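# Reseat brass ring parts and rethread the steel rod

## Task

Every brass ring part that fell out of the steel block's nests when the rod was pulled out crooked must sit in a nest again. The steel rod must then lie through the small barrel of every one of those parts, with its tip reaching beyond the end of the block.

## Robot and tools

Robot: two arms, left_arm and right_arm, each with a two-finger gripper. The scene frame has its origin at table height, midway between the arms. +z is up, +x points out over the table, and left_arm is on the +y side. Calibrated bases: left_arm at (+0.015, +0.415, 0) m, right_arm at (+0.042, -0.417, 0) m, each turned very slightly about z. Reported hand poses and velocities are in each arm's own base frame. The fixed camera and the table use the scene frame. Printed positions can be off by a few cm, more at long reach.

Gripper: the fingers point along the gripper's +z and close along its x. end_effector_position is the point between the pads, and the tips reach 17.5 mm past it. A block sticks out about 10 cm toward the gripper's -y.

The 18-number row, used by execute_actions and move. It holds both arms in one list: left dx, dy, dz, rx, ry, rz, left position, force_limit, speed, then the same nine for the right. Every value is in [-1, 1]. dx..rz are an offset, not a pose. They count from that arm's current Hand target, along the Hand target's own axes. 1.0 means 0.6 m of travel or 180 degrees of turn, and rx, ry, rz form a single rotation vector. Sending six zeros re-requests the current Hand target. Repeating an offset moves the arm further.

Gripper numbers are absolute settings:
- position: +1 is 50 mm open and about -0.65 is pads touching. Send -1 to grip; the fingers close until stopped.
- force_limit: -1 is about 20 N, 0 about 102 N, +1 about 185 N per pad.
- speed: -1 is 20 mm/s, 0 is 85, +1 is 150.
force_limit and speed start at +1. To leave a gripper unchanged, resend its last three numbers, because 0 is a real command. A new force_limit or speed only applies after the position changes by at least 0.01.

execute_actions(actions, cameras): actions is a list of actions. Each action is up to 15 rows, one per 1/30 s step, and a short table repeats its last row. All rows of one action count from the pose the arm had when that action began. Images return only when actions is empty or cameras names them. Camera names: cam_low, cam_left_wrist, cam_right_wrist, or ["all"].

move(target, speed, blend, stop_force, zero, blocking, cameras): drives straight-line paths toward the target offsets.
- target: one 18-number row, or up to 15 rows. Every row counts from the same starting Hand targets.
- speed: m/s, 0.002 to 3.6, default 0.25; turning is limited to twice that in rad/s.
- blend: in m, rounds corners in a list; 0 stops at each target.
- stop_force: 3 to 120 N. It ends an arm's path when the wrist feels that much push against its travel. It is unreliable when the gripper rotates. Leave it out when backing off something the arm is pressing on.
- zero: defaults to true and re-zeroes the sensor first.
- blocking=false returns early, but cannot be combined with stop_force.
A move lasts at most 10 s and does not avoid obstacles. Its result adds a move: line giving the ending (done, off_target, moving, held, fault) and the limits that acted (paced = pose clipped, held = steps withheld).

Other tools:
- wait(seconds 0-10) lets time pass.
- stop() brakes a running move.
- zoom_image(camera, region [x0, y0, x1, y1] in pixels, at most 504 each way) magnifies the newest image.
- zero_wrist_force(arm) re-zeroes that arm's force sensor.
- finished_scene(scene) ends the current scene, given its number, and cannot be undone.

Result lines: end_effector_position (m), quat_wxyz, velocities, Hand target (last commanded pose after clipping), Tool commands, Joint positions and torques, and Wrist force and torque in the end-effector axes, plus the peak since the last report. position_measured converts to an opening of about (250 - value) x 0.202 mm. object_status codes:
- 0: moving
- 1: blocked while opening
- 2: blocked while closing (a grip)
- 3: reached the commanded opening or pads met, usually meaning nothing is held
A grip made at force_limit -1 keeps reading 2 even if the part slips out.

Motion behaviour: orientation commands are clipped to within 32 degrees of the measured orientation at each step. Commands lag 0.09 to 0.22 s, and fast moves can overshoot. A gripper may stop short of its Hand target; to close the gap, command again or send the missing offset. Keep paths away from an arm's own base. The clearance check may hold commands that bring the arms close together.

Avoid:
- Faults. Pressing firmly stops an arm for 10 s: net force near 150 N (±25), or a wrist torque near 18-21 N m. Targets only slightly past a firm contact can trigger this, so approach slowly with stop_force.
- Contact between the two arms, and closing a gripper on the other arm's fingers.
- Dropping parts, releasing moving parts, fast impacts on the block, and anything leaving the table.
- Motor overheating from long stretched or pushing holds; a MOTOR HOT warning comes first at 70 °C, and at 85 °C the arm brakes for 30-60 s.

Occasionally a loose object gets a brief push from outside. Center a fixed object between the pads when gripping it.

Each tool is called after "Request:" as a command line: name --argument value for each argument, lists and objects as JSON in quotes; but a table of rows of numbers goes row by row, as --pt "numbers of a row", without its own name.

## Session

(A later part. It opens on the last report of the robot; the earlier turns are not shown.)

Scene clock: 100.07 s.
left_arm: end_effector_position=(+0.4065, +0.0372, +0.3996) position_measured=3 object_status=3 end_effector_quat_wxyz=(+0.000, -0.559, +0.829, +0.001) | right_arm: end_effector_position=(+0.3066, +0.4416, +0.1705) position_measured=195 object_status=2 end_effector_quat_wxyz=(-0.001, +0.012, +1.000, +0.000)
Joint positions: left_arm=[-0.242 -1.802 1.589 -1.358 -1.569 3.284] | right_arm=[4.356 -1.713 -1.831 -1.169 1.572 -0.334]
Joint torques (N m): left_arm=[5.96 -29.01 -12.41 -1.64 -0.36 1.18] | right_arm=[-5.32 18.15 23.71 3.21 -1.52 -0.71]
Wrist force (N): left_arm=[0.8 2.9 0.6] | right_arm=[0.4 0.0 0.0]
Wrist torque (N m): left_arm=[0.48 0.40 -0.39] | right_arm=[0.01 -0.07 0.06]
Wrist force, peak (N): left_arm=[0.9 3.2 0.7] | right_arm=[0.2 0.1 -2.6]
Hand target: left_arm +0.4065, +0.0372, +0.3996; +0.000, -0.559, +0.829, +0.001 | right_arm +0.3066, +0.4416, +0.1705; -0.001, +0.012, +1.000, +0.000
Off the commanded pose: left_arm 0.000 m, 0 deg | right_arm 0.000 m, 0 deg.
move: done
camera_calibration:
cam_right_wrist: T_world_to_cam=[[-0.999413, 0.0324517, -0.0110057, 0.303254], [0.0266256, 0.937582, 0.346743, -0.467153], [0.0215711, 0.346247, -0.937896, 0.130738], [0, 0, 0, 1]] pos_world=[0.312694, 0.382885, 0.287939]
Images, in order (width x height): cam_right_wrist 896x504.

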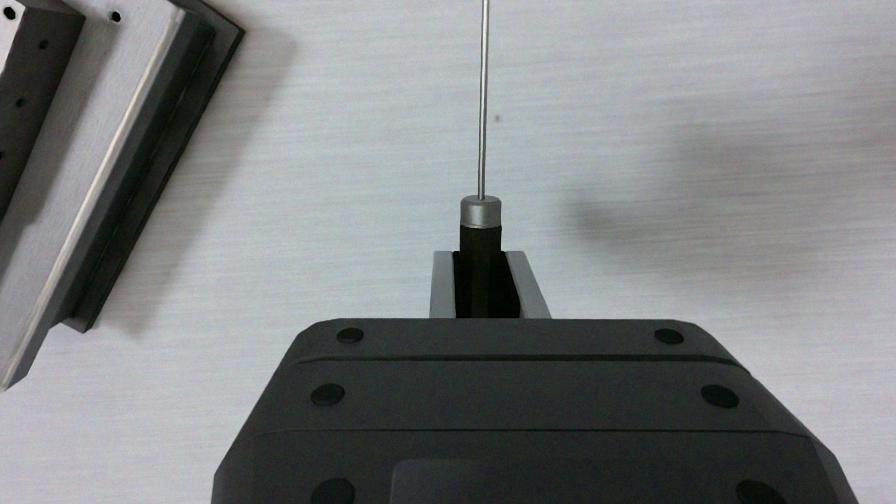

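Request:
move --pt "0 0 0 0 0 0 1 1 1 0 0 -0.05 0 0 0 -1 -0.5 -0.9" --pt "0 0 0 0 0 0 1 1 1 -0.106 -0.456 -0.05 0 0 -0.803 -1 -0.5 -0.9" --speed 0.3 --cameras '[]'

Request:
move --target '[0.5075,-0.2257,0.333,0,0,0.073,1,1,1,0,0,0.07,0.010,0,0,-1,-0.5,-0.9]' --speed 0.2 --cameras '["all"]'

Scene clock: 106.77 s.
left_arm: end_effector_position=(+0.4065, +0.0372, +0.3996) position_measured=3 object_status=3 end_effector_quat_wxyz=(+0.000, -0.559, +0.829, +0.001) | right_arm: end_effector_position=(+0.3639, +0.1666, +0.2004) position_measured=195 object_status=2 end_effector_quat_wxyz=(+0.000, +0.949, -0.316, -0.001)
Joint positions: left_arm=[-0.242 -1.802 1.589 -1.358 -1.569 3.284] | right_arm=[3.91 -1.342 -2.102 -1.269 1.572 -3.302]
Joint torques (N m): left_arm=[6.55 -28.48 -12.48 -2.07 0.48 0.53] | right_arm=[10.57 0.27 32.77 3.39 1.29 -1.88]
Wrist force (N): left_arm=[0.7 3.1 0.8] | right_arm=[0.7 0.1 0.0]
Wrist torque (N m): left_arm=[0.51 0.41 -0.39] | right_arm=[0.01 -0.13 0.04]
Wrist force, peak (N): left_arm=[0.8 3.4 0.6] | right_arm=[0.9 -0.3 -1.1]
Hand target: left_arm +0.4065, +0.0372, +0.3996; +0.000, -0.559, +0.829, +0.001 | right_arm +0.3639, +0.1666, +0.2004; +0.000, +0.949, -0.315, -0.001
Off the commanded pose: left_arm 0.000 m, 0 deg | right_arm 0.000 m, 0 deg.
move: done
No camera images: "cameras" was empty.

Scene clock: 109.17 s.
left_arm: end_effector_position=(+0.4178, -0.2956, +0.1994) position_measured=3 object_status=3 end_effector_quat_wxyz=(+0.000, -0.461, +0.888, +0.001) | right_arm: end_effector_position=(+0.3638, +0.1666, +0.1583) position_measured=195 object_status=2 end_effector_quat_wxyz=(-0.015, +0.949, -0.315, +0.004)
Joint positions: left_arm=[-0.88 -1.514 1.847 -1.902 -1.57 2.876] | right_arm=[3.906 -1.368 -2.207 -1.108 1.577 -3.305]
Joint torques (N m): left_arm=[-1.56 -33.04 -12.05 -1.09 0.38 1.72] | right_arm=[-8.59 17.34 30.64 0.96 1.73 -1.55]
Wrist force (N): left_arm=[0.7 2.8 0.6] | right_arm=[0.6 0.3 0.2]
Wrist torque (N m): left_arm=[0.47 0.41 -0.32] | right_arm=[0.04 -0.11 0.02]
Wrist force, peak (N): left_arm=[-1.4 4.4 -0.9] | right_arm=[1.0 0.0 0.1]
Hand target: left_arm +0.4177, -0.2955, +0.1993; +0.000, -0.460, +0.888, +0.001 | right_arm +0.3638, +0.1666, +0.1584; -0.015, +0.949, -0.315, +0.004
Off the commanded pose: left_arm 0.000 m, 0 deg | right_arm 0.000 m, 0 deg.
move: done
camera_calibration:
cam_left_wrist: T_world_to_cam=[[-0.573891, -0.818744, 0.0175589, -0.000348175], [-0.764146, 0.543085, 0.348052, 0.43025], [-0.294501, 0.186326, -0.937311, 0.49608], [0, 0, 0, 1]] pos_world=[0.47467, -0.32638, 0.315238]
cam_right_wrist: T_world_to_cam=[[0.795389, -0.605951, -0.0134217, -0.177062], [-0.571272, -0.7569, 0.317412, 0.297985], [-0.202495, -0.244798, -0.948193, 0.394896], [0, 0, 0, 1]] pos_world=[0.391028, 0.214924, 0.277477]

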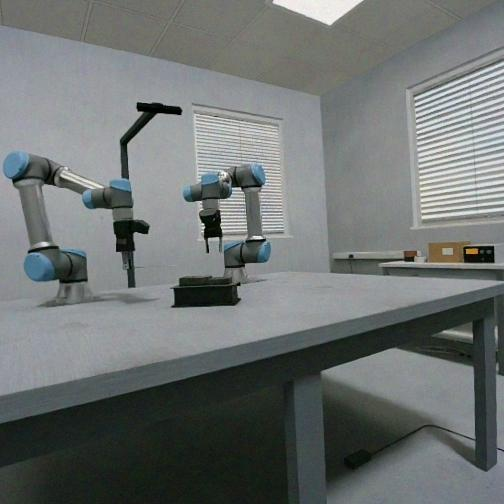

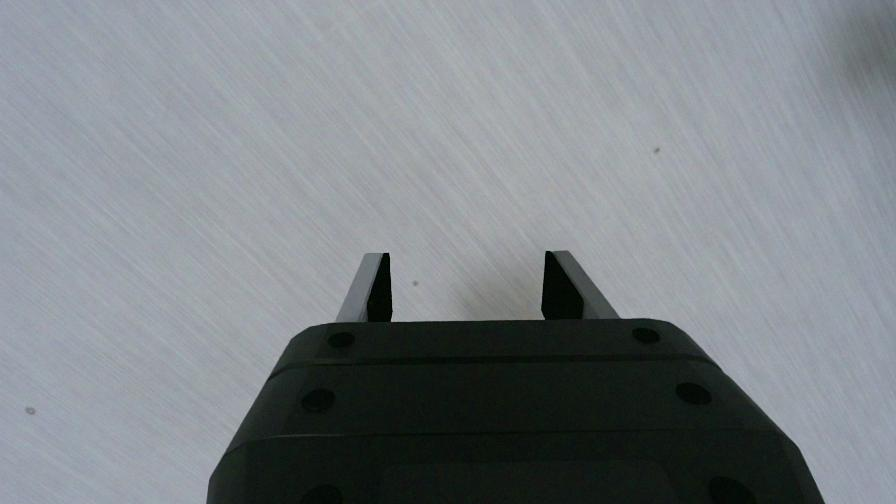

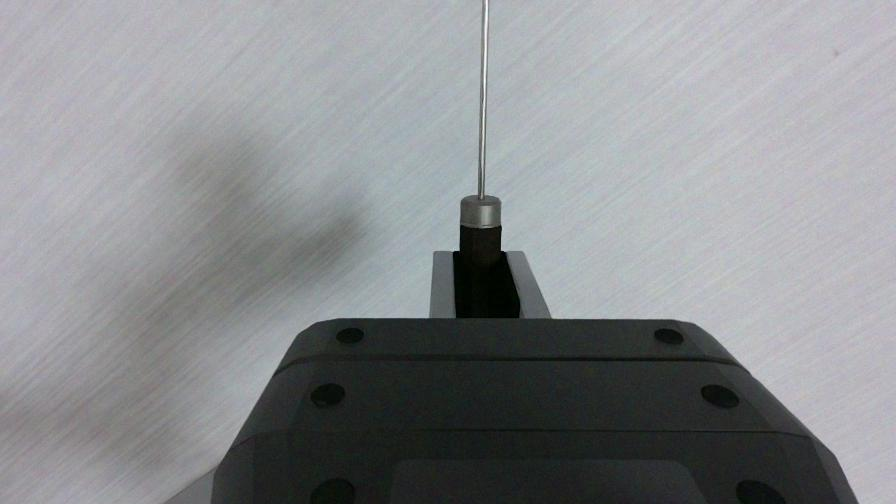

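Request:
move --target '[0,-0.288,0,0,0,0,1,1,1,0,0,0,0,0,0,-1,-0.5,-0.9]' --speed 0.2 --cameras '["cam_left_wrist"]'

Scene clock: 111.50 s.
left_arm: end_effector_position=(+0.5590, -0.3950, +0.1991) position_measured=3 object_status=3 end_effector_quat_wxyz=(+0.000, -0.461, +0.888, +0.001) | right_arm: end_effector_position=(+0.3638, +0.1666, +0.1584) position_measured=195 object_status=2 end_effector_quat_wxyz=(-0.015, +0.949, -0.315, +0.004)
Joint positions: left_arm=[-0.811 -1.11 1.328 -1.787 -1.57 2.944] | right_arm=[3.906 -1.368 -2.206 -1.108 1.577 -3.305]
Joint torques (N m): left_arm=[-5.48 -46.87 -28.83 -6.27 -1.07 -1.78] | right_arm=[0.12 27.86 32.5 1.01 -2.11 0.52]
Wrist force (N): left_arm=[0.7 3.1 0.6] | right_arm=[0.5 0.2 0.2]
Wrist torque (N m): left_arm=[0.50 0.41 -0.40] | right_arm=[0.03 -0.09 0.03]
Wrist force, peak (N): left_arm=[0.6 6.3 0.6] | right_arm=[1.1 0.4 0.1]
Hand target: left_arm +0.5590, -0.3951, +0.1991; +0.000, -0.460, +0.888, +0.001 | right_arm +0.3638, +0.1666, +0.1584; -0.015, +0.949, -0.315, +0.004
Off the commanded pose: left_arm 0.000 m, 0 deg | right_arm 0.000 m, 0 deg.
move: done
camera_calibration:
cam_left_wrist: T_world_to_cam=[[-0.573862, -0.818767, 0.0174072, -0.000670194], [-0.764092, 0.542949, 0.348381, 0.592074], [-0.294694, 0.186622, -0.937191, 0.556016], [0, 0, 0, 1]] pos_world=[0.61587, -0.42578, 0.314837]
Images, in order (width x height): cam_left_wrist 896x504.

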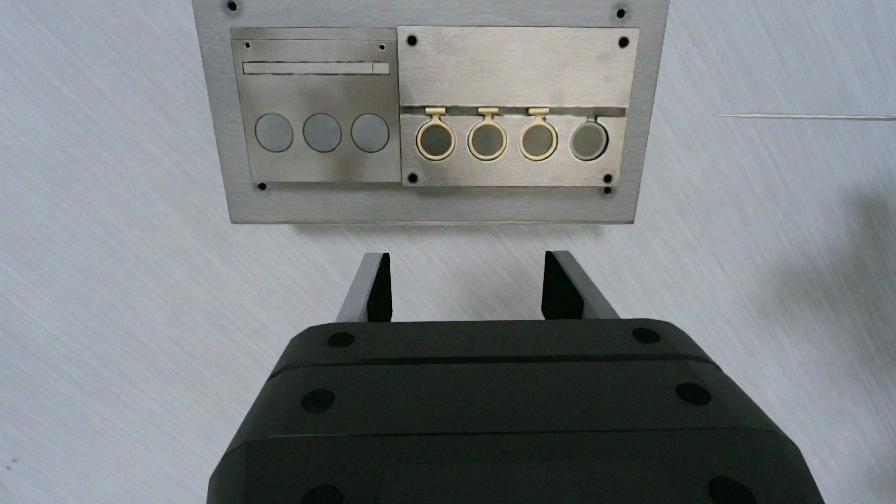

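Request:
move --target '[0,0,0,0,0,0,1,1,1,0,0,0.055,0,0,0,-1,-0.5,-0.9]' --speed 0.1 --cameras '["cam_left_wrist"]'

Request:
zoom_image --camera "cam_left_wrist" --region '[600, 85, 760, 145]'

Request:
zoom_image --camera "cam_left_wrist" --region '[776, 85, 896, 145]'

Request:
move --target '[0,-0.14,0,0,0,0,1,1,1,0,0,0,0,0,0,-1,-0.5,-0.9]' --speed 0.15 --cameras '["cam_left_wrist"]'

Request:
zoom_image --camera "cam_left_wrist" --region '[580, 250, 740, 310]'

Request:
zoom_image --camera "cam_left_wrist" --region '[776, 250, 896, 310]'

Scene clock: 113.37 s.
left_arm: end_effector_position=(+0.5590, -0.3951, +0.1991) position_measured=3 object_status=3 end_effector_quat_wxyz=(+0.000, -0.460, +0.888, +0.001) | right_arm: end_effector_position=(+0.3644, +0.1675, +0.1253) position_measured=195 object_status=2 end_effector_quat_wxyz=(-0.015, +0.949, -0.315, +0.004)
Joint positions: left_arm=[-0.811 -1.11 1.327 -1.787 -1.57 2.944] | right_arm=[3.907 -1.416 -2.264 -1.002 1.577 -3.305]
Joint torques (N m): left_arm=[-5.88 -38.04 -33.29 -6.25 -1.08 -1.8] | right_arm=[4.9 29.76 30.65 1.88 -2.32 0.33]
Wrist force (N): left_arm=[0.4 2.8 0.5] | right_arm=[0.8 0.0 0.0]
Wrist torque (N m): left_arm=[0.46 0.47 -0.40] | right_arm=[-0.01 -0.14 0.03]
Wrist force, peak (N): left_arm=[0.7 3.3 0.5] | right_arm=[0.7 0.3 1.5]
Hand target: left_arm +0.5590, -0.3951, +0.1991; +0.000, -0.460, +0.888, +0.001 | right_arm +0.3644, +0.1675, +0.1254; -0.015, +0.949, -0.315, +0.004
Off the commanded pose: left_arm 0.000 m, 0 deg | right_arm 0.000 m, 0 deg.
move: done
camera_calibration:
cam_left_wrist: T_world_to_cam=[[-0.57392, -0.818725, 0.0174601, -0.000715738], [-0.764082, 0.543043, 0.348258, 0.592201], [-0.294609, 0.186531, -0.937236, 0.555958], [0, 0, 0, 1]] pos_world=[0.615869, -0.42588, 0.314837]
Images, in order (width x height): cam_left_wrist 896x504.

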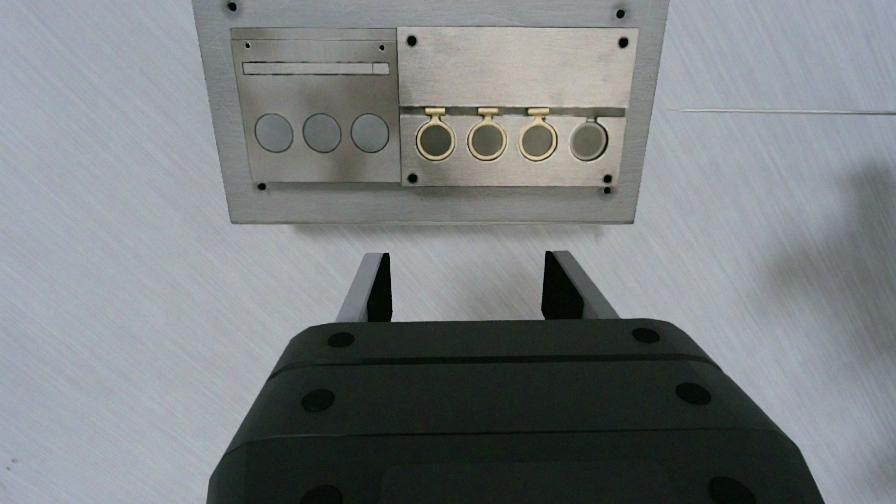

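Scaled by 3.150 from the camera's 896x504 image, which has a finer 1280x720 frame.

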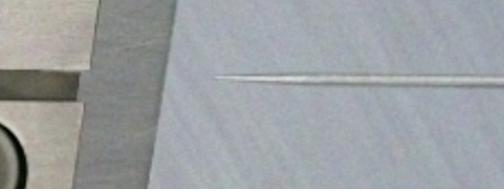

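Scaled by 4.200 from the camera's 896x504 image, which has a finer 1280x720 frame.

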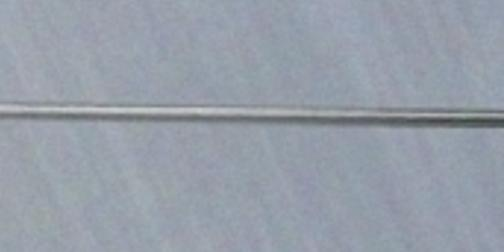

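Scene clock: 114.43 s.
left_arm: end_effector_position=(+0.6277, -0.4433, +0.1989) position_measured=3 object_status=3 end_effector_quat_wxyz=(+0.000, -0.461, +0.888, +0.001) | right_arm: end_effector_position=(+0.3644, +0.1675, +0.1254) position_measured=195 object_status=2 end_effector_quat_wxyz=(-0.015, +0.949, -0.315, +0.004)
Joint positions: left_arm=[-0.79 -0.892 0.981 -1.659 -1.57 2.966] | right_arm=[3.907 -1.416 -2.264 -1.002 1.577 -3.305]
Joint torques (N m): left_arm=[-6.21 -60.37 -29.16 -6.02 -1.03 -1.96] | right_arm=[-5.94 29.1 31.79 5.48 -1.43 -1.88]
Wrist force (N): left_arm=[0.8 3.1 0.6] | right_arm=[0.8 -0.1 0.2]
Wrist torque (N m): left_arm=[0.50 0.39 -0.40] | right_arm=[-0.02 -0.14 0.03]
Wrist force, peak (N): left_arm=[0.4 5.6 0.6] | right_arm=[0.9 0.2 0.2]
Hand target: left_arm +0.6277, -0.4434, +0.1990; +0.000, -0.460, +0.888, +0.001 | right_arm +0.3644, +0.1675, +0.1254; -0.015, +0.949, -0.315, +0.004
Off the commanded pose: left_arm 0.000 m, 0 deg | right_arm 0.000 m, 0 deg.
move: done
camera_calibration:
cam_left_wrist: T_world_to_cam=[[-0.573907, -0.818735, 0.0174277, -0.000832111], [-0.764059, 0.542996, 0.34838, 0.670916], [-0.294695, 0.186622, -0.937191, 0.585106], [0, 0, 0, 1]] pos_world=[0.684569, -0.47418, 0.314637]
Images, in order (width x height): cam_left_wrist 896x504.

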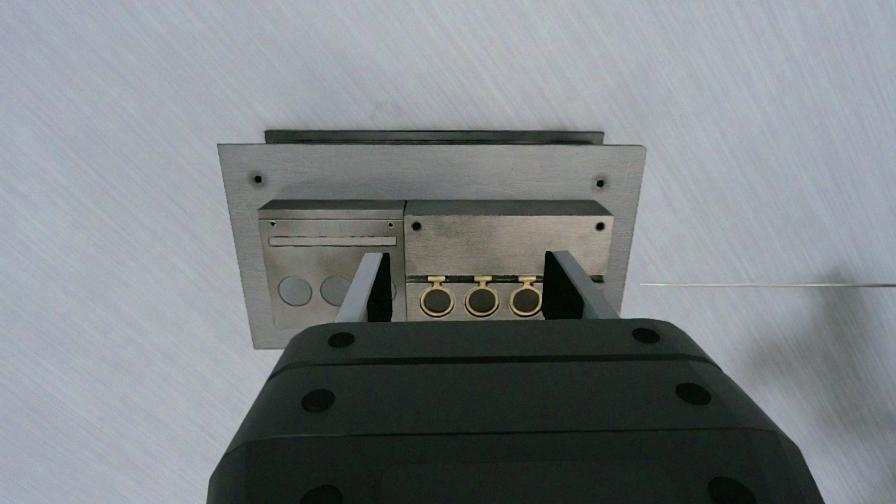

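Scaled by 3.150 from the camera's 896x504 image, which has a finer 1280x720 frame.

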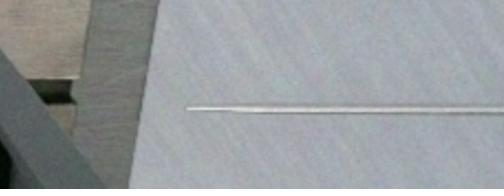

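Scaled by 4.200 from the camera's 896x504 image, which has a finer 1280x720 frame.

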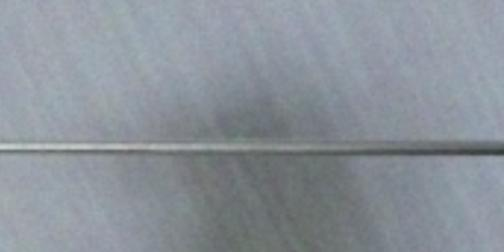

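Request:
move --target '[0,0.14,0,0,0,0,1,1,1,-0.003,0,0.02,0,0,0,-1,-0.5,-0.9]' --speed 0.15 --cameras '["cam_left_wrist"]'

Request:
zoom_image --camera "cam_left_wrist" --region '[600, 85, 720, 135]'

Request:
zoom_image --camera "cam_left_wrist" --region '[776, 85, 896, 135]'

Scene clock: 116.13 s.
left_arm: end_effector_position=(+0.5590, -0.3952, +0.1991) position_measured=3 object_status=3 end_effector_quat_wxyz=(+0.000, -0.460, +0.888, +0.001) | right_arm: end_effector_position=(+0.3632, +0.1689, +0.1133) position_measured=195 object_status=2 end_effector_quat_wxyz=(-0.015, +0.949, -0.315, +0.004)
Joint positions: left_arm=[-0.812 -1.11 1.327 -1.787 -1.57 2.944] | right_arm=[3.912 -1.435 -2.285 -0.963 1.577 -3.3]
Joint torques (N m): left_arm=[7.45 -49.4 -21.03 -0.48 0.31 1.85] | right_arm=[1.12 28.94 31.3 1.07 -2.79 -0.39]
Wrist force (N): left_arm=[0.6 3.2 0.5] | right_arm=[0.7 0.1 0.1]
Wrist torque (N m): left_arm=[0.52 0.43 -0.33] | right_arm=[0.01 -0.13 0.04]
Wrist force, peak (N): left_arm=[0.7 5.6 0.4] | right_arm=[1.0 0.3 0.1]
Hand target: left_arm +0.5590, -0.3951, +0.1991; +0.000, -0.460, +0.888, +0.001 | right_arm +0.3632, +0.1689, +0.1134; -0.015, +0.949, -0.315, +0.004
Off the commanded pose: left_arm 0.000 m, 0 deg | right_arm 0.000 m, 0 deg.
move: done
camera_calibration:
cam_left_wrist: T_world_to_cam=[[-0.573939, -0.818713, 0.0174057, -0.000765235], [-0.764113, 0.543065, 0.348153, 0.592282], [-0.29449, 0.186519, -0.937276, 0.556004], [0, 0, 0, 1]] pos_world=[0.615869, -0.42598, 0.314938]
Images, in order (width x height): cam_left_wrist 896x504.

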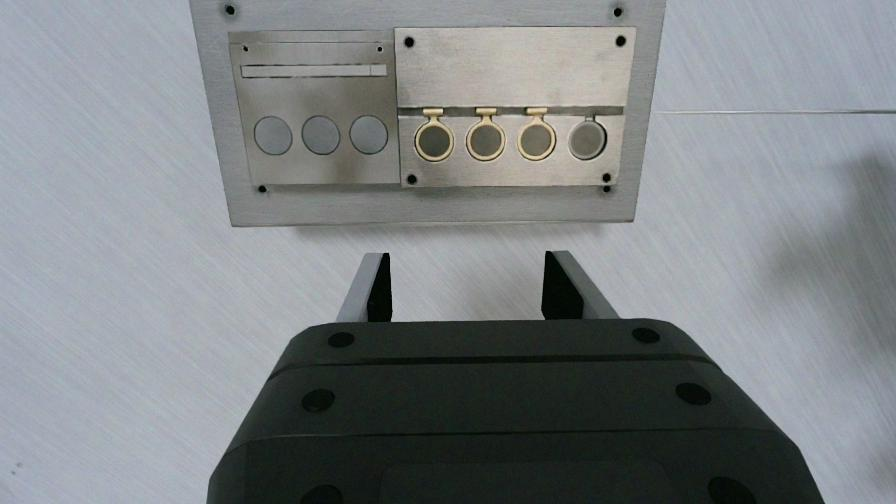

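Scaled by 4.200 from the camera's 896x504 image, which has a finer 1280x720 frame.

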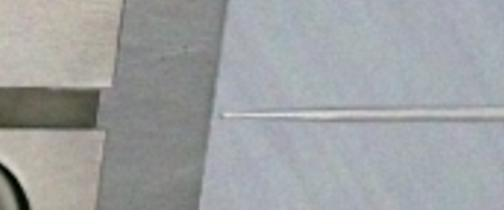

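Scaled by 4.200 from the camera's 896x504 image, which has a finer 1280x720 frame.

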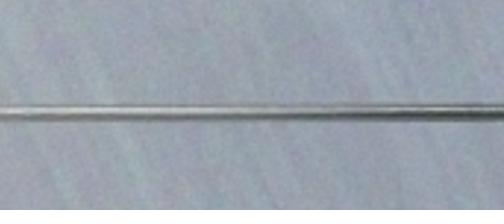

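Request:
move --target '[0,0,0,0,0,0,1,1,1,0.0008,-0.0167,0.0005,0,0,0,-1,-0.5,-0.9]' --speed 0.05 --cameras '["cam_left_wrist"]'

Request:
zoom_image --camera "cam_left_wrist" --region '[520, 85, 640, 135]'

Request:
move --target '[-0.05,-0.14,0,0,0,0,1,1,1,0,0,0,0,0,0,-1,-0.5,-0.9]' --speed 0.15 --cameras '["cam_left_wrist"]'

Request:
zoom_image --camera "cam_left_wrist" --region '[500, 250, 720, 310]'

Scene clock: 117.40 s.
left_arm: end_effector_position=(+0.5590, -0.3951, +0.1991) position_measured=3 object_status=3 end_effector_quat_wxyz=(+0.000, -0.460, +0.888, +0.001) | right_arm: end_effector_position=(+0.3697, +0.1767, +0.1134) position_measured=195 object_status=2 end_effector_quat_wxyz=(-0.015, +0.949, -0.315, +0.004)
Joint positions: left_arm=[-0.811 -1.11 1.327 -1.787 -1.57 2.944] | right_arm=[3.915 -1.459 -2.264 -0.959 1.577 -3.297]
Joint torques (N m): left_arm=[6.86 -60.82 -12.19 -0.4 -1.05 1.8] | right_arm=[6.85 30.7 16.1 4.78 -2.65 0.59]
Wrist force (N): left_arm=[0.4 3.1 0.5] | right_arm=[0.7 0.1 0.0]
Wrist torque (N m): left_arm=[0.50 0.46 -0.32] | right_arm=[-0.01 -0.13 0.03]
Wrist force, peak (N): left_arm=[0.6 3.3 0.5] | right_arm=[1.1 0.5 0.2]
Hand target: left_arm +0.5590, -0.3951, +0.1991; +0.000, -0.460, +0.888, +0.001 | right_arm +0.3696, +0.1766, +0.1134; -0.015, +0.949, -0.315, +0.004
Off the commanded pose: left_arm 0.000 m, 0 deg | right_arm 0.000 m, 0 deg.
move: done
camera_calibration:
cam_left_wrist: T_world_to_cam=[[-0.573919, -0.818726, 0.0174595, -0.0007167], [-0.764083, 0.543041, 0.348258, 0.592201], [-0.294609, 0.186531, -0.937236, 0.555958], [0, 0, 0, 1]] pos_world=[0.615869, -0.42588, 0.314837]
Images, in order (width x height): cam_left_wrist 896x504.

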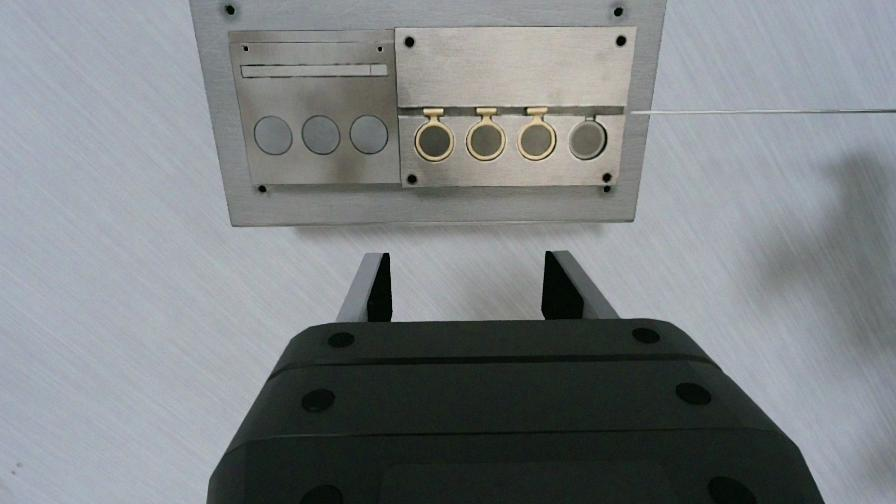

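Scaled by 4.200 from the camera's 896x504 image, which has a finer 1280x720 frame.

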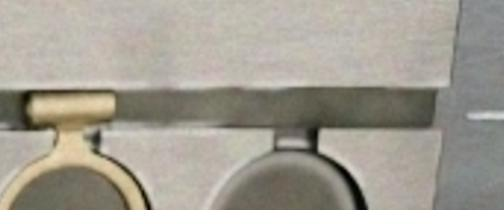

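Scene clock: 118.50 s.
left_arm: end_effector_position=(+0.6449, -0.4188, +0.1989) position_measured=3 object_status=3 end_effector_quat_wxyz=(+0.000, -0.461, +0.888, +0.001) | right_arm: end_effector_position=(+0.3696, +0.1766, +0.1134) position_measured=195 object_status=2 end_effector_quat_wxyz=(-0.015, +0.949, -0.315, +0.004)
Joint positions: left_arm=[-0.75 -0.89 0.979 -1.658 -1.57 3.005] | right_arm=[3.915 -1.459 -2.264 -0.959 1.577 -3.297]
Joint torques (N m): left_arm=[-6.79 -61.12 -28.22 -6.06 -1.08 -1.81] | right_arm=[-8.33 31.35 17.65 1.22 -2.5 -1.84]
Wrist force (N): left_arm=[0.8 3.1 0.6] | right_arm=[0.7 0.2 0.1]
Wrist torque (N m): left_arm=[0.49 0.39 -0.39] | right_arm=[0.02 -0.13 0.03]
Wrist force, peak (N): left_arm=[1.7 5.7 0.4] | right_arm=[1.0 0.3 0.2]
Hand target: left_arm +0.6449, -0.4189, +0.1990; +0.000, -0.460, +0.888, +0.001 | right_arm +0.3696, +0.1766, +0.1134; -0.015, +0.949, -0.315, +0.004
Off the commanded pose: left_arm 0.000 m, 0 deg | right_arm 0.000 m, 0 deg.
move: done
camera_calibration:
cam_left_wrist: T_world_to_cam=[[-0.573907, -0.818735, 0.0174277, 0.0291537], [-0.764059, 0.542996, 0.34838, 0.670796], [-0.294695, 0.186622, -0.937191, 0.585726], [0, 0, 0, 1]] pos_world=[0.701869, -0.44968, 0.314737]
Images, in order (width x height): cam_left_wrist 896x504.

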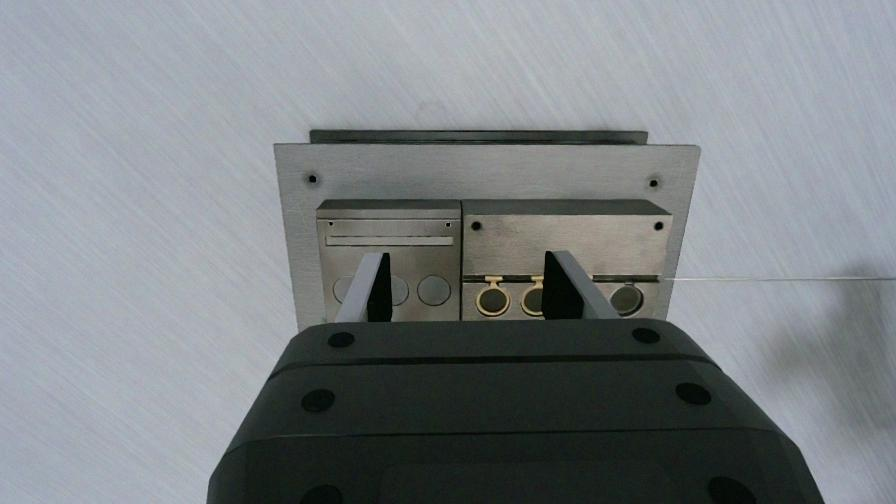

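Scaled by 2.291 from the camera's 896x504 image, which has a finer 1280x720 frame.

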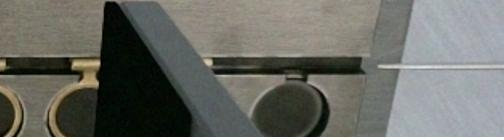

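Request:
move --target '[0.05,0.14,0,0,0,0,1,1,1,0.0018,0,0,0,0,0,-1,-0.5,-0.9]' --speed 0.15 --cameras '["cam_left_wrist"]'

Request:
zoom_image --camera "cam_left_wrist" --region '[520, 85, 640, 135]'

Request:
zoom_image --camera "cam_left_wrist" --region '[776, 85, 896, 135]'

Scene clock: 120.37 s.
left_arm: end_effector_position=(+0.5590, -0.3951, +0.1991) position_measured=3 object_status=3 end_effector_quat_wxyz=(+0.000, -0.460, +0.888, +0.001) | right_arm: end_effector_position=(+0.3705, +0.1759, +0.1134) position_measured=195 object_status=2 end_effector_quat_wxyz=(-0.015, +0.949, -0.315, +0.004)
Joint positions: left_arm=[-0.812 -1.11 1.327 -1.787 -1.57 2.944] | right_arm=[3.912 -1.46 -2.263 -0.959 1.577 -3.3]
Joint torques (N m): left_arm=[6.28 -47.69 -21.93 -0.42 0.31 1.64] | right_arm=[-5.43 4.62 29.79 5.8 2.19 -0.99]
Wrist force (N): left_arm=[0.5 2.9 0.4] | right_arm=[0.6 0.1 -0.1]
Wrist torque (N m): left_arm=[0.48 0.44 -0.33] | right_arm=[0.01 -0.10 0.03]
Wrist force, peak (N): left_arm=[1.5 5.5 0.6] | right_arm=[1.0 0.4 0.1]
Hand target: left_arm +0.5590, -0.3951, +0.1991; +0.000, -0.460, +0.888, +0.001 | right_arm +0.3704, +0.1760, +0.1134; -0.015, +0.949, -0.315, +0.004
Off the commanded pose: left_arm 0.000 m, 0 deg | right_arm 0.000 m, 0 deg.
move: done
camera_calibration:
cam_left_wrist: T_world_to_cam=[[-0.573939, -0.818713, 0.0174057, -0.000765235], [-0.764113, 0.543065, 0.348153, 0.592282], [-0.29449, 0.186519, -0.937276, 0.556004], [0, 0, 0, 1]] pos_world=[0.615869, -0.42598, 0.314938]
Images, in order (width x height): cam_left_wrist 896x504.

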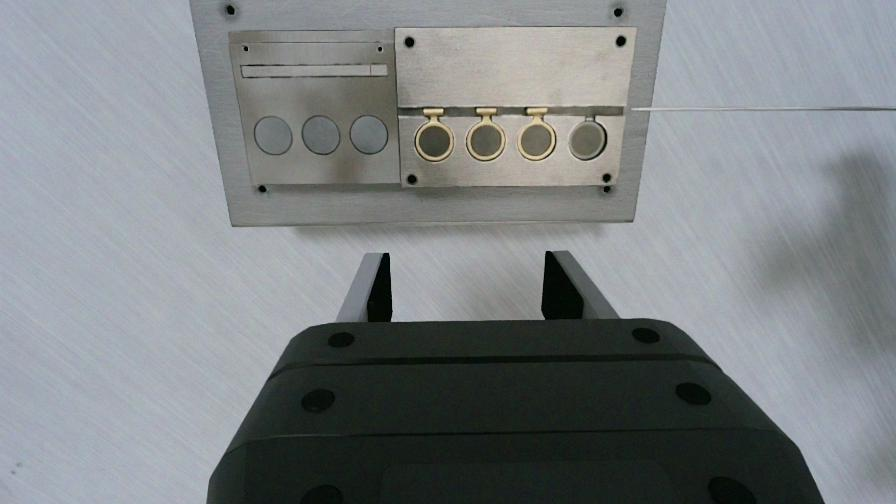

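Scaled by 4.200 from the camera's 896x504 image, which has a finer 1280x720 frame.

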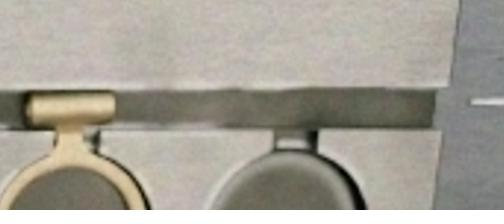

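Scaled by 4.200 from the camera's 896x504 image, which has a finer 1280x720 frame.

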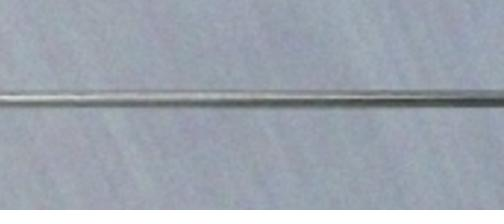

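Request:
move --target '[0,0,0,0,0,0,1,1,1,-0.0008,-0.0283,0.0014,0,0,0,-1,-0.5,-0.9]' --speed 0.03 --stop_force 4 --cameras '["cam_left_wrist"]'

Request:
zoom_image --camera "cam_left_wrist" --region '[520, 85, 640, 135]'

Request:
zoom_image --camera "cam_left_wrist" --region '[776, 85, 896, 135]'

Scene clock: 122.43 s.
left_arm: end_effector_position=(+0.5590, -0.3951, +0.1991) position_measured=3 object_status=3 end_effector_quat_wxyz=(+0.000, -0.460, +0.888, +0.001) | right_arm: end_effector_position=(+0.3802, +0.1899, +0.1131) position_measured=195 object_status=2 end_effector_quat_wxyz=(-0.015, +0.949, -0.315, +0.004)
Joint positions: left_arm=[-0.811 -1.11 1.327 -1.787 -1.57 2.944] | right_arm=[3.92 -1.5 -2.229 -0.953 1.576 -3.292]
Joint torques (N m): left_arm=[6.98 -61 -12.08 -0.54 -1.17 1.72] | right_arm=[-8.64 32.23 16.28 0.92 -2.76 -1.66]
Wrist force (N): left_arm=[0.8 3.0 0.4] | right_arm=[0.7 0.0 0.2]
Wrist torque (N m): left_arm=[0.50 0.40 -0.33] | right_arm=[-0.01 -0.13 -0.05]
Wrist force, peak (N): left_arm=[0.8 3.3 0.6] | right_arm=[1.0 0.3 0.3]
Hand target: left_arm +0.5590, -0.3951, +0.1991; +0.000, -0.460, +0.888, +0.001 | right_arm +0.3802, +0.1899, +0.1131; -0.015, +0.949, -0.315, +0.004
Off the commanded pose: left_arm 0.000 m, 0 deg | right_arm 0.000 m, 0 deg.
move: done
camera_calibration:
cam_left_wrist: T_world_to_cam=[[-0.57392, -0.818725, 0.0174601, -0.000715738], [-0.764082, 0.543043, 0.348258, 0.592201], [-0.294609, 0.186531, -0.937236, 0.555958], [0, 0, 0, 1]] pos_world=[0.615869, -0.42588, 0.314837]
Images, in order (width x height): cam_left_wrist 896x504.

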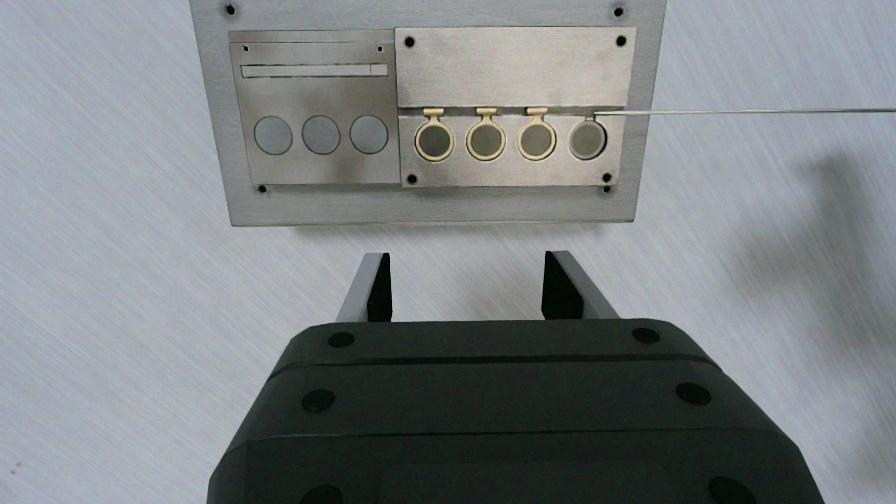

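Scaled by 4.200 from the camera's 896x504 image, which has a finer 1280x720 frame.

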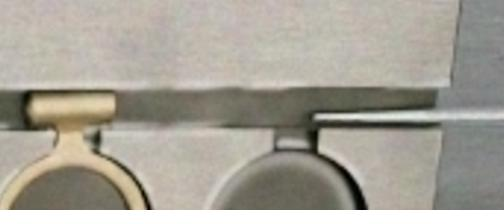

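Scaled by 4.200 from the camera's 896x504 image, which has a finer 1280x720 frame.

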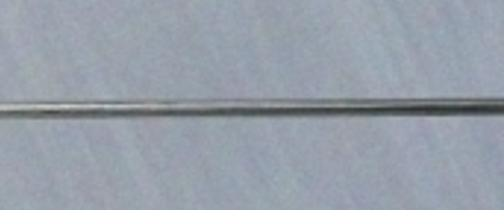

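Request:
move --target '[0,0,0,0,0,0,1,1,1,0.001,0,0,0,0,0,-1,-0.5,-0.9]' --speed 0.03 --cameras '["cam_left_wrist"]'

Request:
zoom_image --camera "cam_left_wrist" --region '[520, 85, 640, 135]'

Request:
zoom_image --camera "cam_left_wrist" --region '[776, 85, 896, 135]'

Scene clock: 124.27 s.
left_arm: end_effector_position=(+0.5590, -0.3951, +0.1991) position_measured=3 object_status=3 end_effector_quat_wxyz=(+0.000, -0.460, +0.888, +0.001) | right_arm: end_effector_position=(+0.3807, +0.1895, +0.1131) position_measured=195 object_status=2 end_effector_quat_wxyz=(-0.015, +0.949, -0.315, +0.004)
Joint positions: left_arm=[-0.811 -1.11 1.327 -1.787 -1.57 2.944] | right_arm=[3.919 -1.501 -2.228 -0.953 1.576 -3.293]
Joint torques (N m): left_arm=[7.13 -60.59 -11.88 -0.68 -1.01 1.73] | right_arm=[-8.76 5 30.16 3.1 -0.97 -1.57]
Wrist force (N): left_arm=[0.7 3.2 0.2] | right_arm=[0.6 0.4 0.2]
Wrist torque (N m): left_arm=[0.51 0.41 -0.33] | right_arm=[0.06 -0.11 -0.05]
Wrist force, peak (N): left_arm=[0.6 3.2 0.8] | right_arm=[0.9 0.5 0.2]
Hand target: left_arm +0.5590, -0.3951, +0.1991; +0.000, -0.460, +0.888, +0.001 | right_arm +0.3807, +0.1895, +0.1131; -0.015, +0.949, -0.315, +0.004
Off the commanded pose: left_arm 0.000 m, 0 deg | right_arm 0.000 m, 0 deg.
move: done
camera_calibration:
cam_left_wrist: T_world_to_cam=[[-0.57392, -0.818725, 0.0174601, -0.000715738], [-0.764082, 0.543043, 0.348258, 0.592201], [-0.294609, 0.186531, -0.937236, 0.555958], [0, 0, 0, 1]] pos_world=[0.615869, -0.42588, 0.314837]
Images, in order (width x height): cam_left_wrist 896x504.

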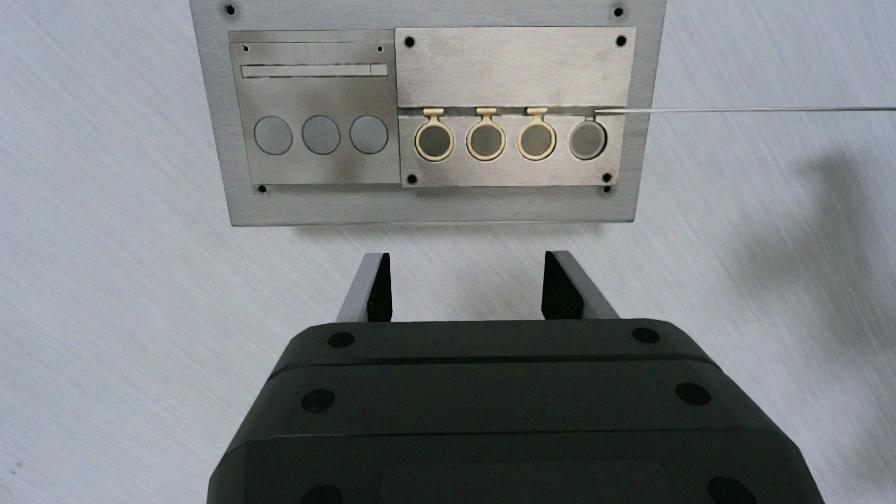

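Scaled by 4.200 from the camera's 896x504 image, which has a finer 1280x720 frame.

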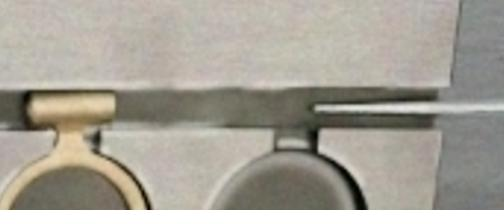

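Scaled by 4.200 from the camera's 896x504 image, which has a finer 1280x720 frame.

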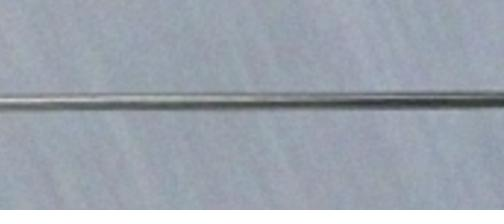

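Request:
move --target '[0,0,0,0,0,0,1,1,1,0,-0.0265,0.0008,0,0,0,-1,-0.5,-0.9]' --speed 0.03 --stop_force 4 --cameras '["cam_left_wrist"]'

Request:
zoom_image --camera "cam_left_wrist" --region '[520, 85, 640, 135]'

Scene clock: 127.03 s.
left_arm: end_effector_position=(+0.5590, -0.3951, +0.1991) position_measured=3 object_status=3 end_effector_quat_wxyz=(+0.000, -0.460, +0.888, +0.001) | right_arm: end_effector_position=(+0.3903, +0.2023, +0.1131) position_measured=195 object_status=2 end_effector_quat_wxyz=(-0.015, +0.949, -0.315, +0.004)
Joint positions: left_arm=[-0.811 -1.11 1.327 -1.787 -1.57 2.944] | right_arm=[3.924 -1.538 -2.194 -0.95 1.576 -3.287]
Joint torques (N m): left_arm=[6.52 -60.45 -12.72 -0.7 -1.04 1.69] | right_arm=[-8.52 34.36 16.29 2.53 -2.72 -1.62]
Wrist force (N): left_arm=[0.6 2.8 0.4] | right_arm=[0.6 -0.1 0.2]
Wrist torque (N m): left_arm=[0.45 0.43 -0.32] | right_arm=[-0.03 -0.11 -0.05]
Wrist force, peak (N): left_arm=[0.6 3.3 0.5] | right_arm=[0.8 0.8 0.1]
Hand target: left_arm +0.5590, -0.3951, +0.1991; +0.000, -0.460, +0.888, +0.001 | right_arm +0.3902, +0.2022, +0.1131; -0.015, +0.949, -0.315, +0.004
Off the commanded pose: left_arm 0.000 m, 0 deg | right_arm 0.000 m, 0 deg.
move: done
camera_calibration:
cam_left_wrist: T_world_to_cam=[[-0.57392, -0.818725, 0.0174601, -0.000715738], [-0.764082, 0.543043, 0.348258, 0.592201], [-0.294609, 0.186531, -0.937236, 0.555958], [0, 0, 0, 1]] pos_world=[0.615869, -0.42588, 0.314837]
Images, in order (width x height): cam_left_wrist 896x504.

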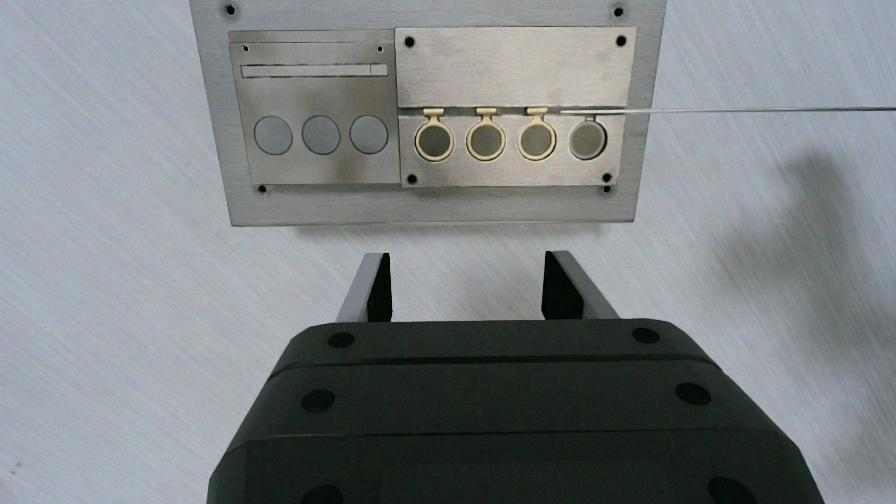

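Scaled by 4.200 from the camera's 896x504 image, which has a finer 1280x720 frame.

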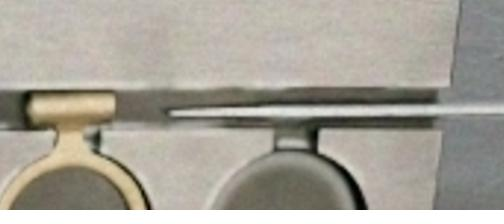

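Request:
move --target '[0,0,0,0,0,0,1,1,1,0.0008,-0.002,0.0002,0,0,0,-1,-0.5,-0.9]' --speed 0.02 --cameras '["cam_left_wrist"]'

Request:
zoom_image --camera "cam_left_wrist" --region '[520, 85, 640, 135]'

Scene clock: 128.03 s.
left_arm: end_effector_position=(+0.5590, -0.3951, +0.1991) position_measured=3 object_status=3 end_effector_quat_wxyz=(+0.000, -0.460, +0.888, +0.001) | right_arm: end_effector_position=(+0.3914, +0.2029, +0.1130) position_measured=195 object_status=2 end_effector_quat_wxyz=(-0.015, +0.949, -0.315, +0.004)
Joint positions: left_arm=[-0.811 -1.11 1.327 -1.787 -1.57 2.944] | right_arm=[3.924 -1.541 -2.191 -0.95 1.576 -3.288]
Joint torques (N m): left_arm=[6.99 -60.78 -12.39 -0.69 -1.04 1.71] | right_arm=[-9.25 10.89 28.17 5.64 -1.77 -1.65]
Wrist force (N): left_arm=[0.8 2.9 0.6] | right_arm=[0.5 0.3 -0.2]
Wrist torque (N m): left_arm=[0.48 0.40 -0.33] | right_arm=[0.05 -0.10 -0.04]
Wrist force, peak (N): left_arm=[0.7 3.3 0.4] | right_arm=[1.1 0.4 0.0]
Hand target: left_arm +0.5590, -0.3951, +0.1991; +0.000, -0.460, +0.888, +0.001 | right_arm +0.3914, +0.2029, +0.1130; -0.015, +0.949, -0.315, +0.004
Off the commanded pose: left_arm 0.000 m, 0 deg | right_arm 0.000 m, 0 deg.
move: done
camera_calibration:
cam_left_wrist: T_world_to_cam=[[-0.57392, -0.818725, 0.0174601, -0.000715738], [-0.764082, 0.543043, 0.348258, 0.592201], [-0.294609, 0.186531, -0.937236, 0.555958], [0, 0, 0, 1]] pos_world=[0.615869, -0.42588, 0.314837]
Images, in order (width x height): cam_left_wrist 896x504.

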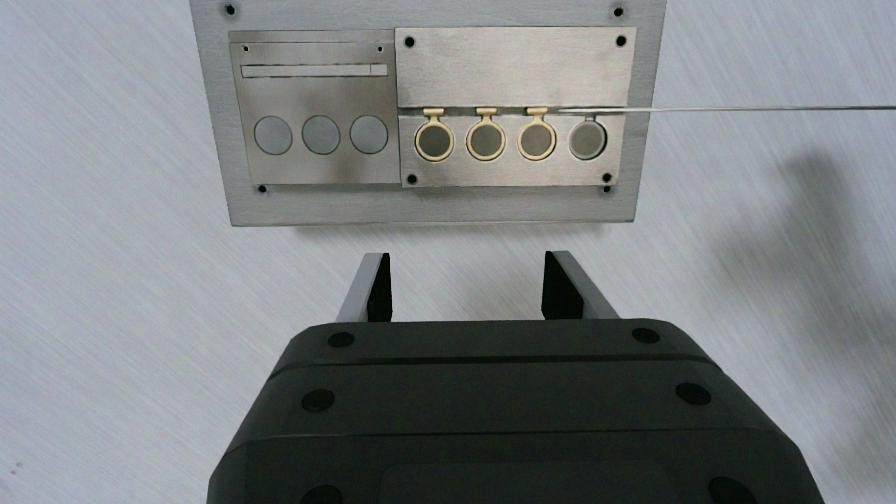

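Scaled by 4.200 from the camera's 896x504 image, which has a finer 1280x720 frame.

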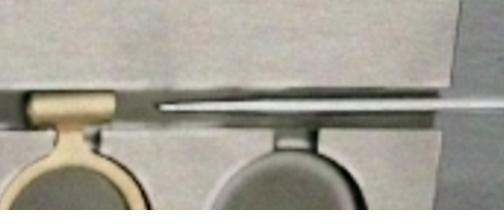

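Request:
move --target '[0,0,0,0,0,0,1,1,1,0,-0.014,0.0004,0,0,0,-1,-0.5,-0.9]' --speed 0.015 --stop_force 4 --cameras '["cam_left_wrist"]'

Request:
zoom_image --camera "cam_left_wrist" --region '[500, 85, 620, 135]'

Scene clock: 129.80 s.
left_arm: end_effector_position=(+0.5590, -0.3951, +0.1991) position_measured=3 object_status=3 end_effector_quat_wxyz=(+0.000, -0.460, +0.888, +0.001) | right_arm: end_effector_position=(+0.3964, +0.2097, +0.1130) position_measured=195 object_status=2 end_effector_quat_wxyz=(-0.015, +0.949, -0.315, +0.004)
Joint positions: left_arm=[-0.811 -1.11 1.327 -1.787 -1.57 2.944] | right_arm=[3.927 -1.56 -2.173 -0.949 1.576 -3.285]
Joint torques (N m): left_arm=[6.93 -60.58 -12 -0.77 -1 1.55] | right_arm=[-1.69 34.74 16.06 4.48 -2.61 -1.24]
Wrist force (N): left_arm=[0.6 3.0 0.6] | right_arm=[0.6 0.2 0.1]
Wrist torque (N m): left_arm=[0.49 0.44 -0.32] | right_arm=[0.02 -0.12 -0.05]
Wrist force, peak (N): left_arm=[0.5 3.4 0.7] | right_arm=[0.9 0.5 0.1]
Hand target: left_arm +0.5590, -0.3951, +0.1991; +0.000, -0.460, +0.888, +0.001 | right_arm +0.3964, +0.2097, +0.1130; -0.015, +0.949, -0.315, +0.004
Off the commanded pose: left_arm 0.000 m, 0 deg | right_arm 0.000 m, 0 deg.
move: done
camera_calibration:
cam_left_wrist: T_world_to_cam=[[-0.57392, -0.818725, 0.0174601, -0.000715738], [-0.764082, 0.543043, 0.348258, 0.592201], [-0.294609, 0.186531, -0.937236, 0.555958], [0, 0, 0, 1]] pos_world=[0.615869, -0.42588, 0.314837]
Images, in order (width x height): cam_left_wrist 896x504.

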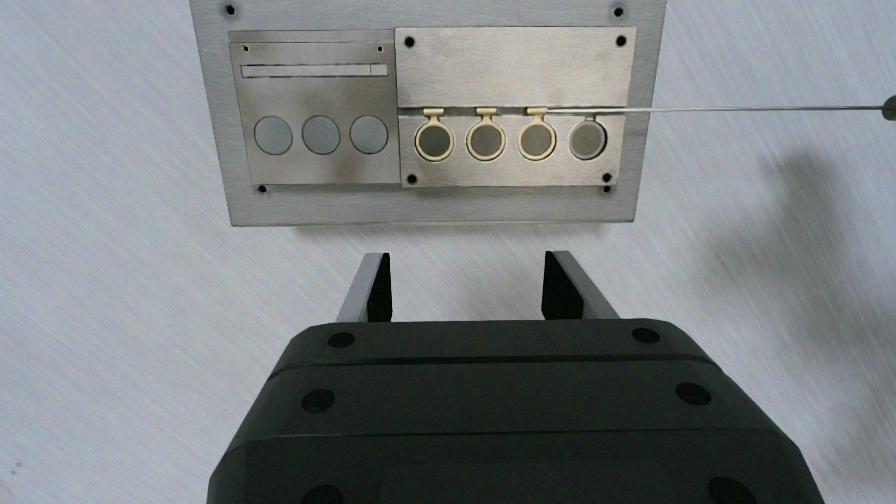

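Scaled by 4.200 from the camera's 896x504 image, which has a finer 1280x720 frame.

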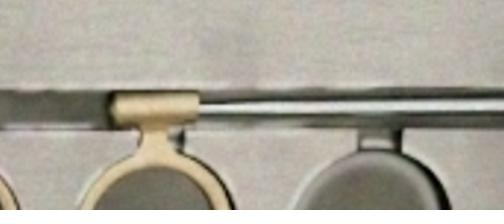

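Request:
move --target '[0,0,0,0,0,0,1,1,1,0,-0.025,0.0008,0,0,0,-1,-0.5,-0.9]' --speed 0.02 --stop_force 4 --cameras '["cam_left_wrist"]'

Request:
zoom_image --camera "cam_left_wrist" --region '[470, 85, 590, 135]'

Scene clock: 131.77 s.
left_arm: end_effector_position=(+0.5590, -0.3951, +0.1991) position_measured=3 object_status=3 end_effector_quat_wxyz=(+0.000, -0.460, +0.888, +0.001) | right_arm: end_effector_position=(+0.4054, +0.2217, +0.1130) position_measured=195 object_status=2 end_effector_quat_wxyz=(-0.015, +0.949, -0.315, +0.004)
Joint positions: left_arm=[-0.811 -1.11 1.327 -1.787 -1.57 2.944] | right_arm=[3.932 -1.593 -2.139 -0.95 1.576 -3.28]
Joint torques (N m): left_arm=[6.62 -60.81 -12.14 -0.93 -1.06 1.51] | right_arm=[-6.77 38.04 16.31 0.93 -2.57 -1.43]
Wrist force (N): left_arm=[0.6 3.1 0.6] | right_arm=[0.7 -0.1 -0.3]
Wrist torque (N m): left_arm=[0.51 0.42 -0.33] | right_arm=[-0.02 -0.12 -0.05]
Wrist force, peak (N): left_arm=[0.7 3.2 0.3] | right_arm=[0.9 0.6 -0.6]
Hand target: left_arm +0.5590, -0.3951, +0.1991; +0.000, -0.460, +0.888, +0.001 | right_arm +0.4054, +0.2217, +0.1130; -0.015, +0.949, -0.315, +0.004
Off the commanded pose: left_arm 0.000 m, 0 deg | right_arm 0.000 m, 0 deg.
move: done
camera_calibration:
cam_left_wrist: T_world_to_cam=[[-0.57392, -0.818725, 0.0174601, -0.000715738], [-0.764082, 0.543043, 0.348258, 0.592201], [-0.294609, 0.186531, -0.937236, 0.555958], [0, 0, 0, 1]] pos_world=[0.615869, -0.42588, 0.314837]
Images, in order (width x height): cam_left_wrist 896x504.

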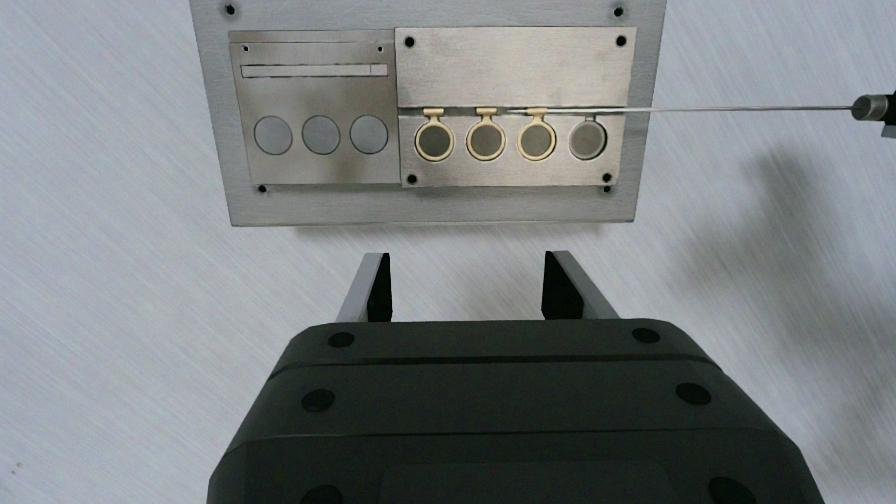

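Scaled by 4.200 from the camera's 896x504 image, which has a finer 1280x720 frame.

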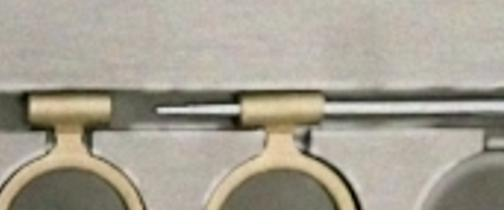

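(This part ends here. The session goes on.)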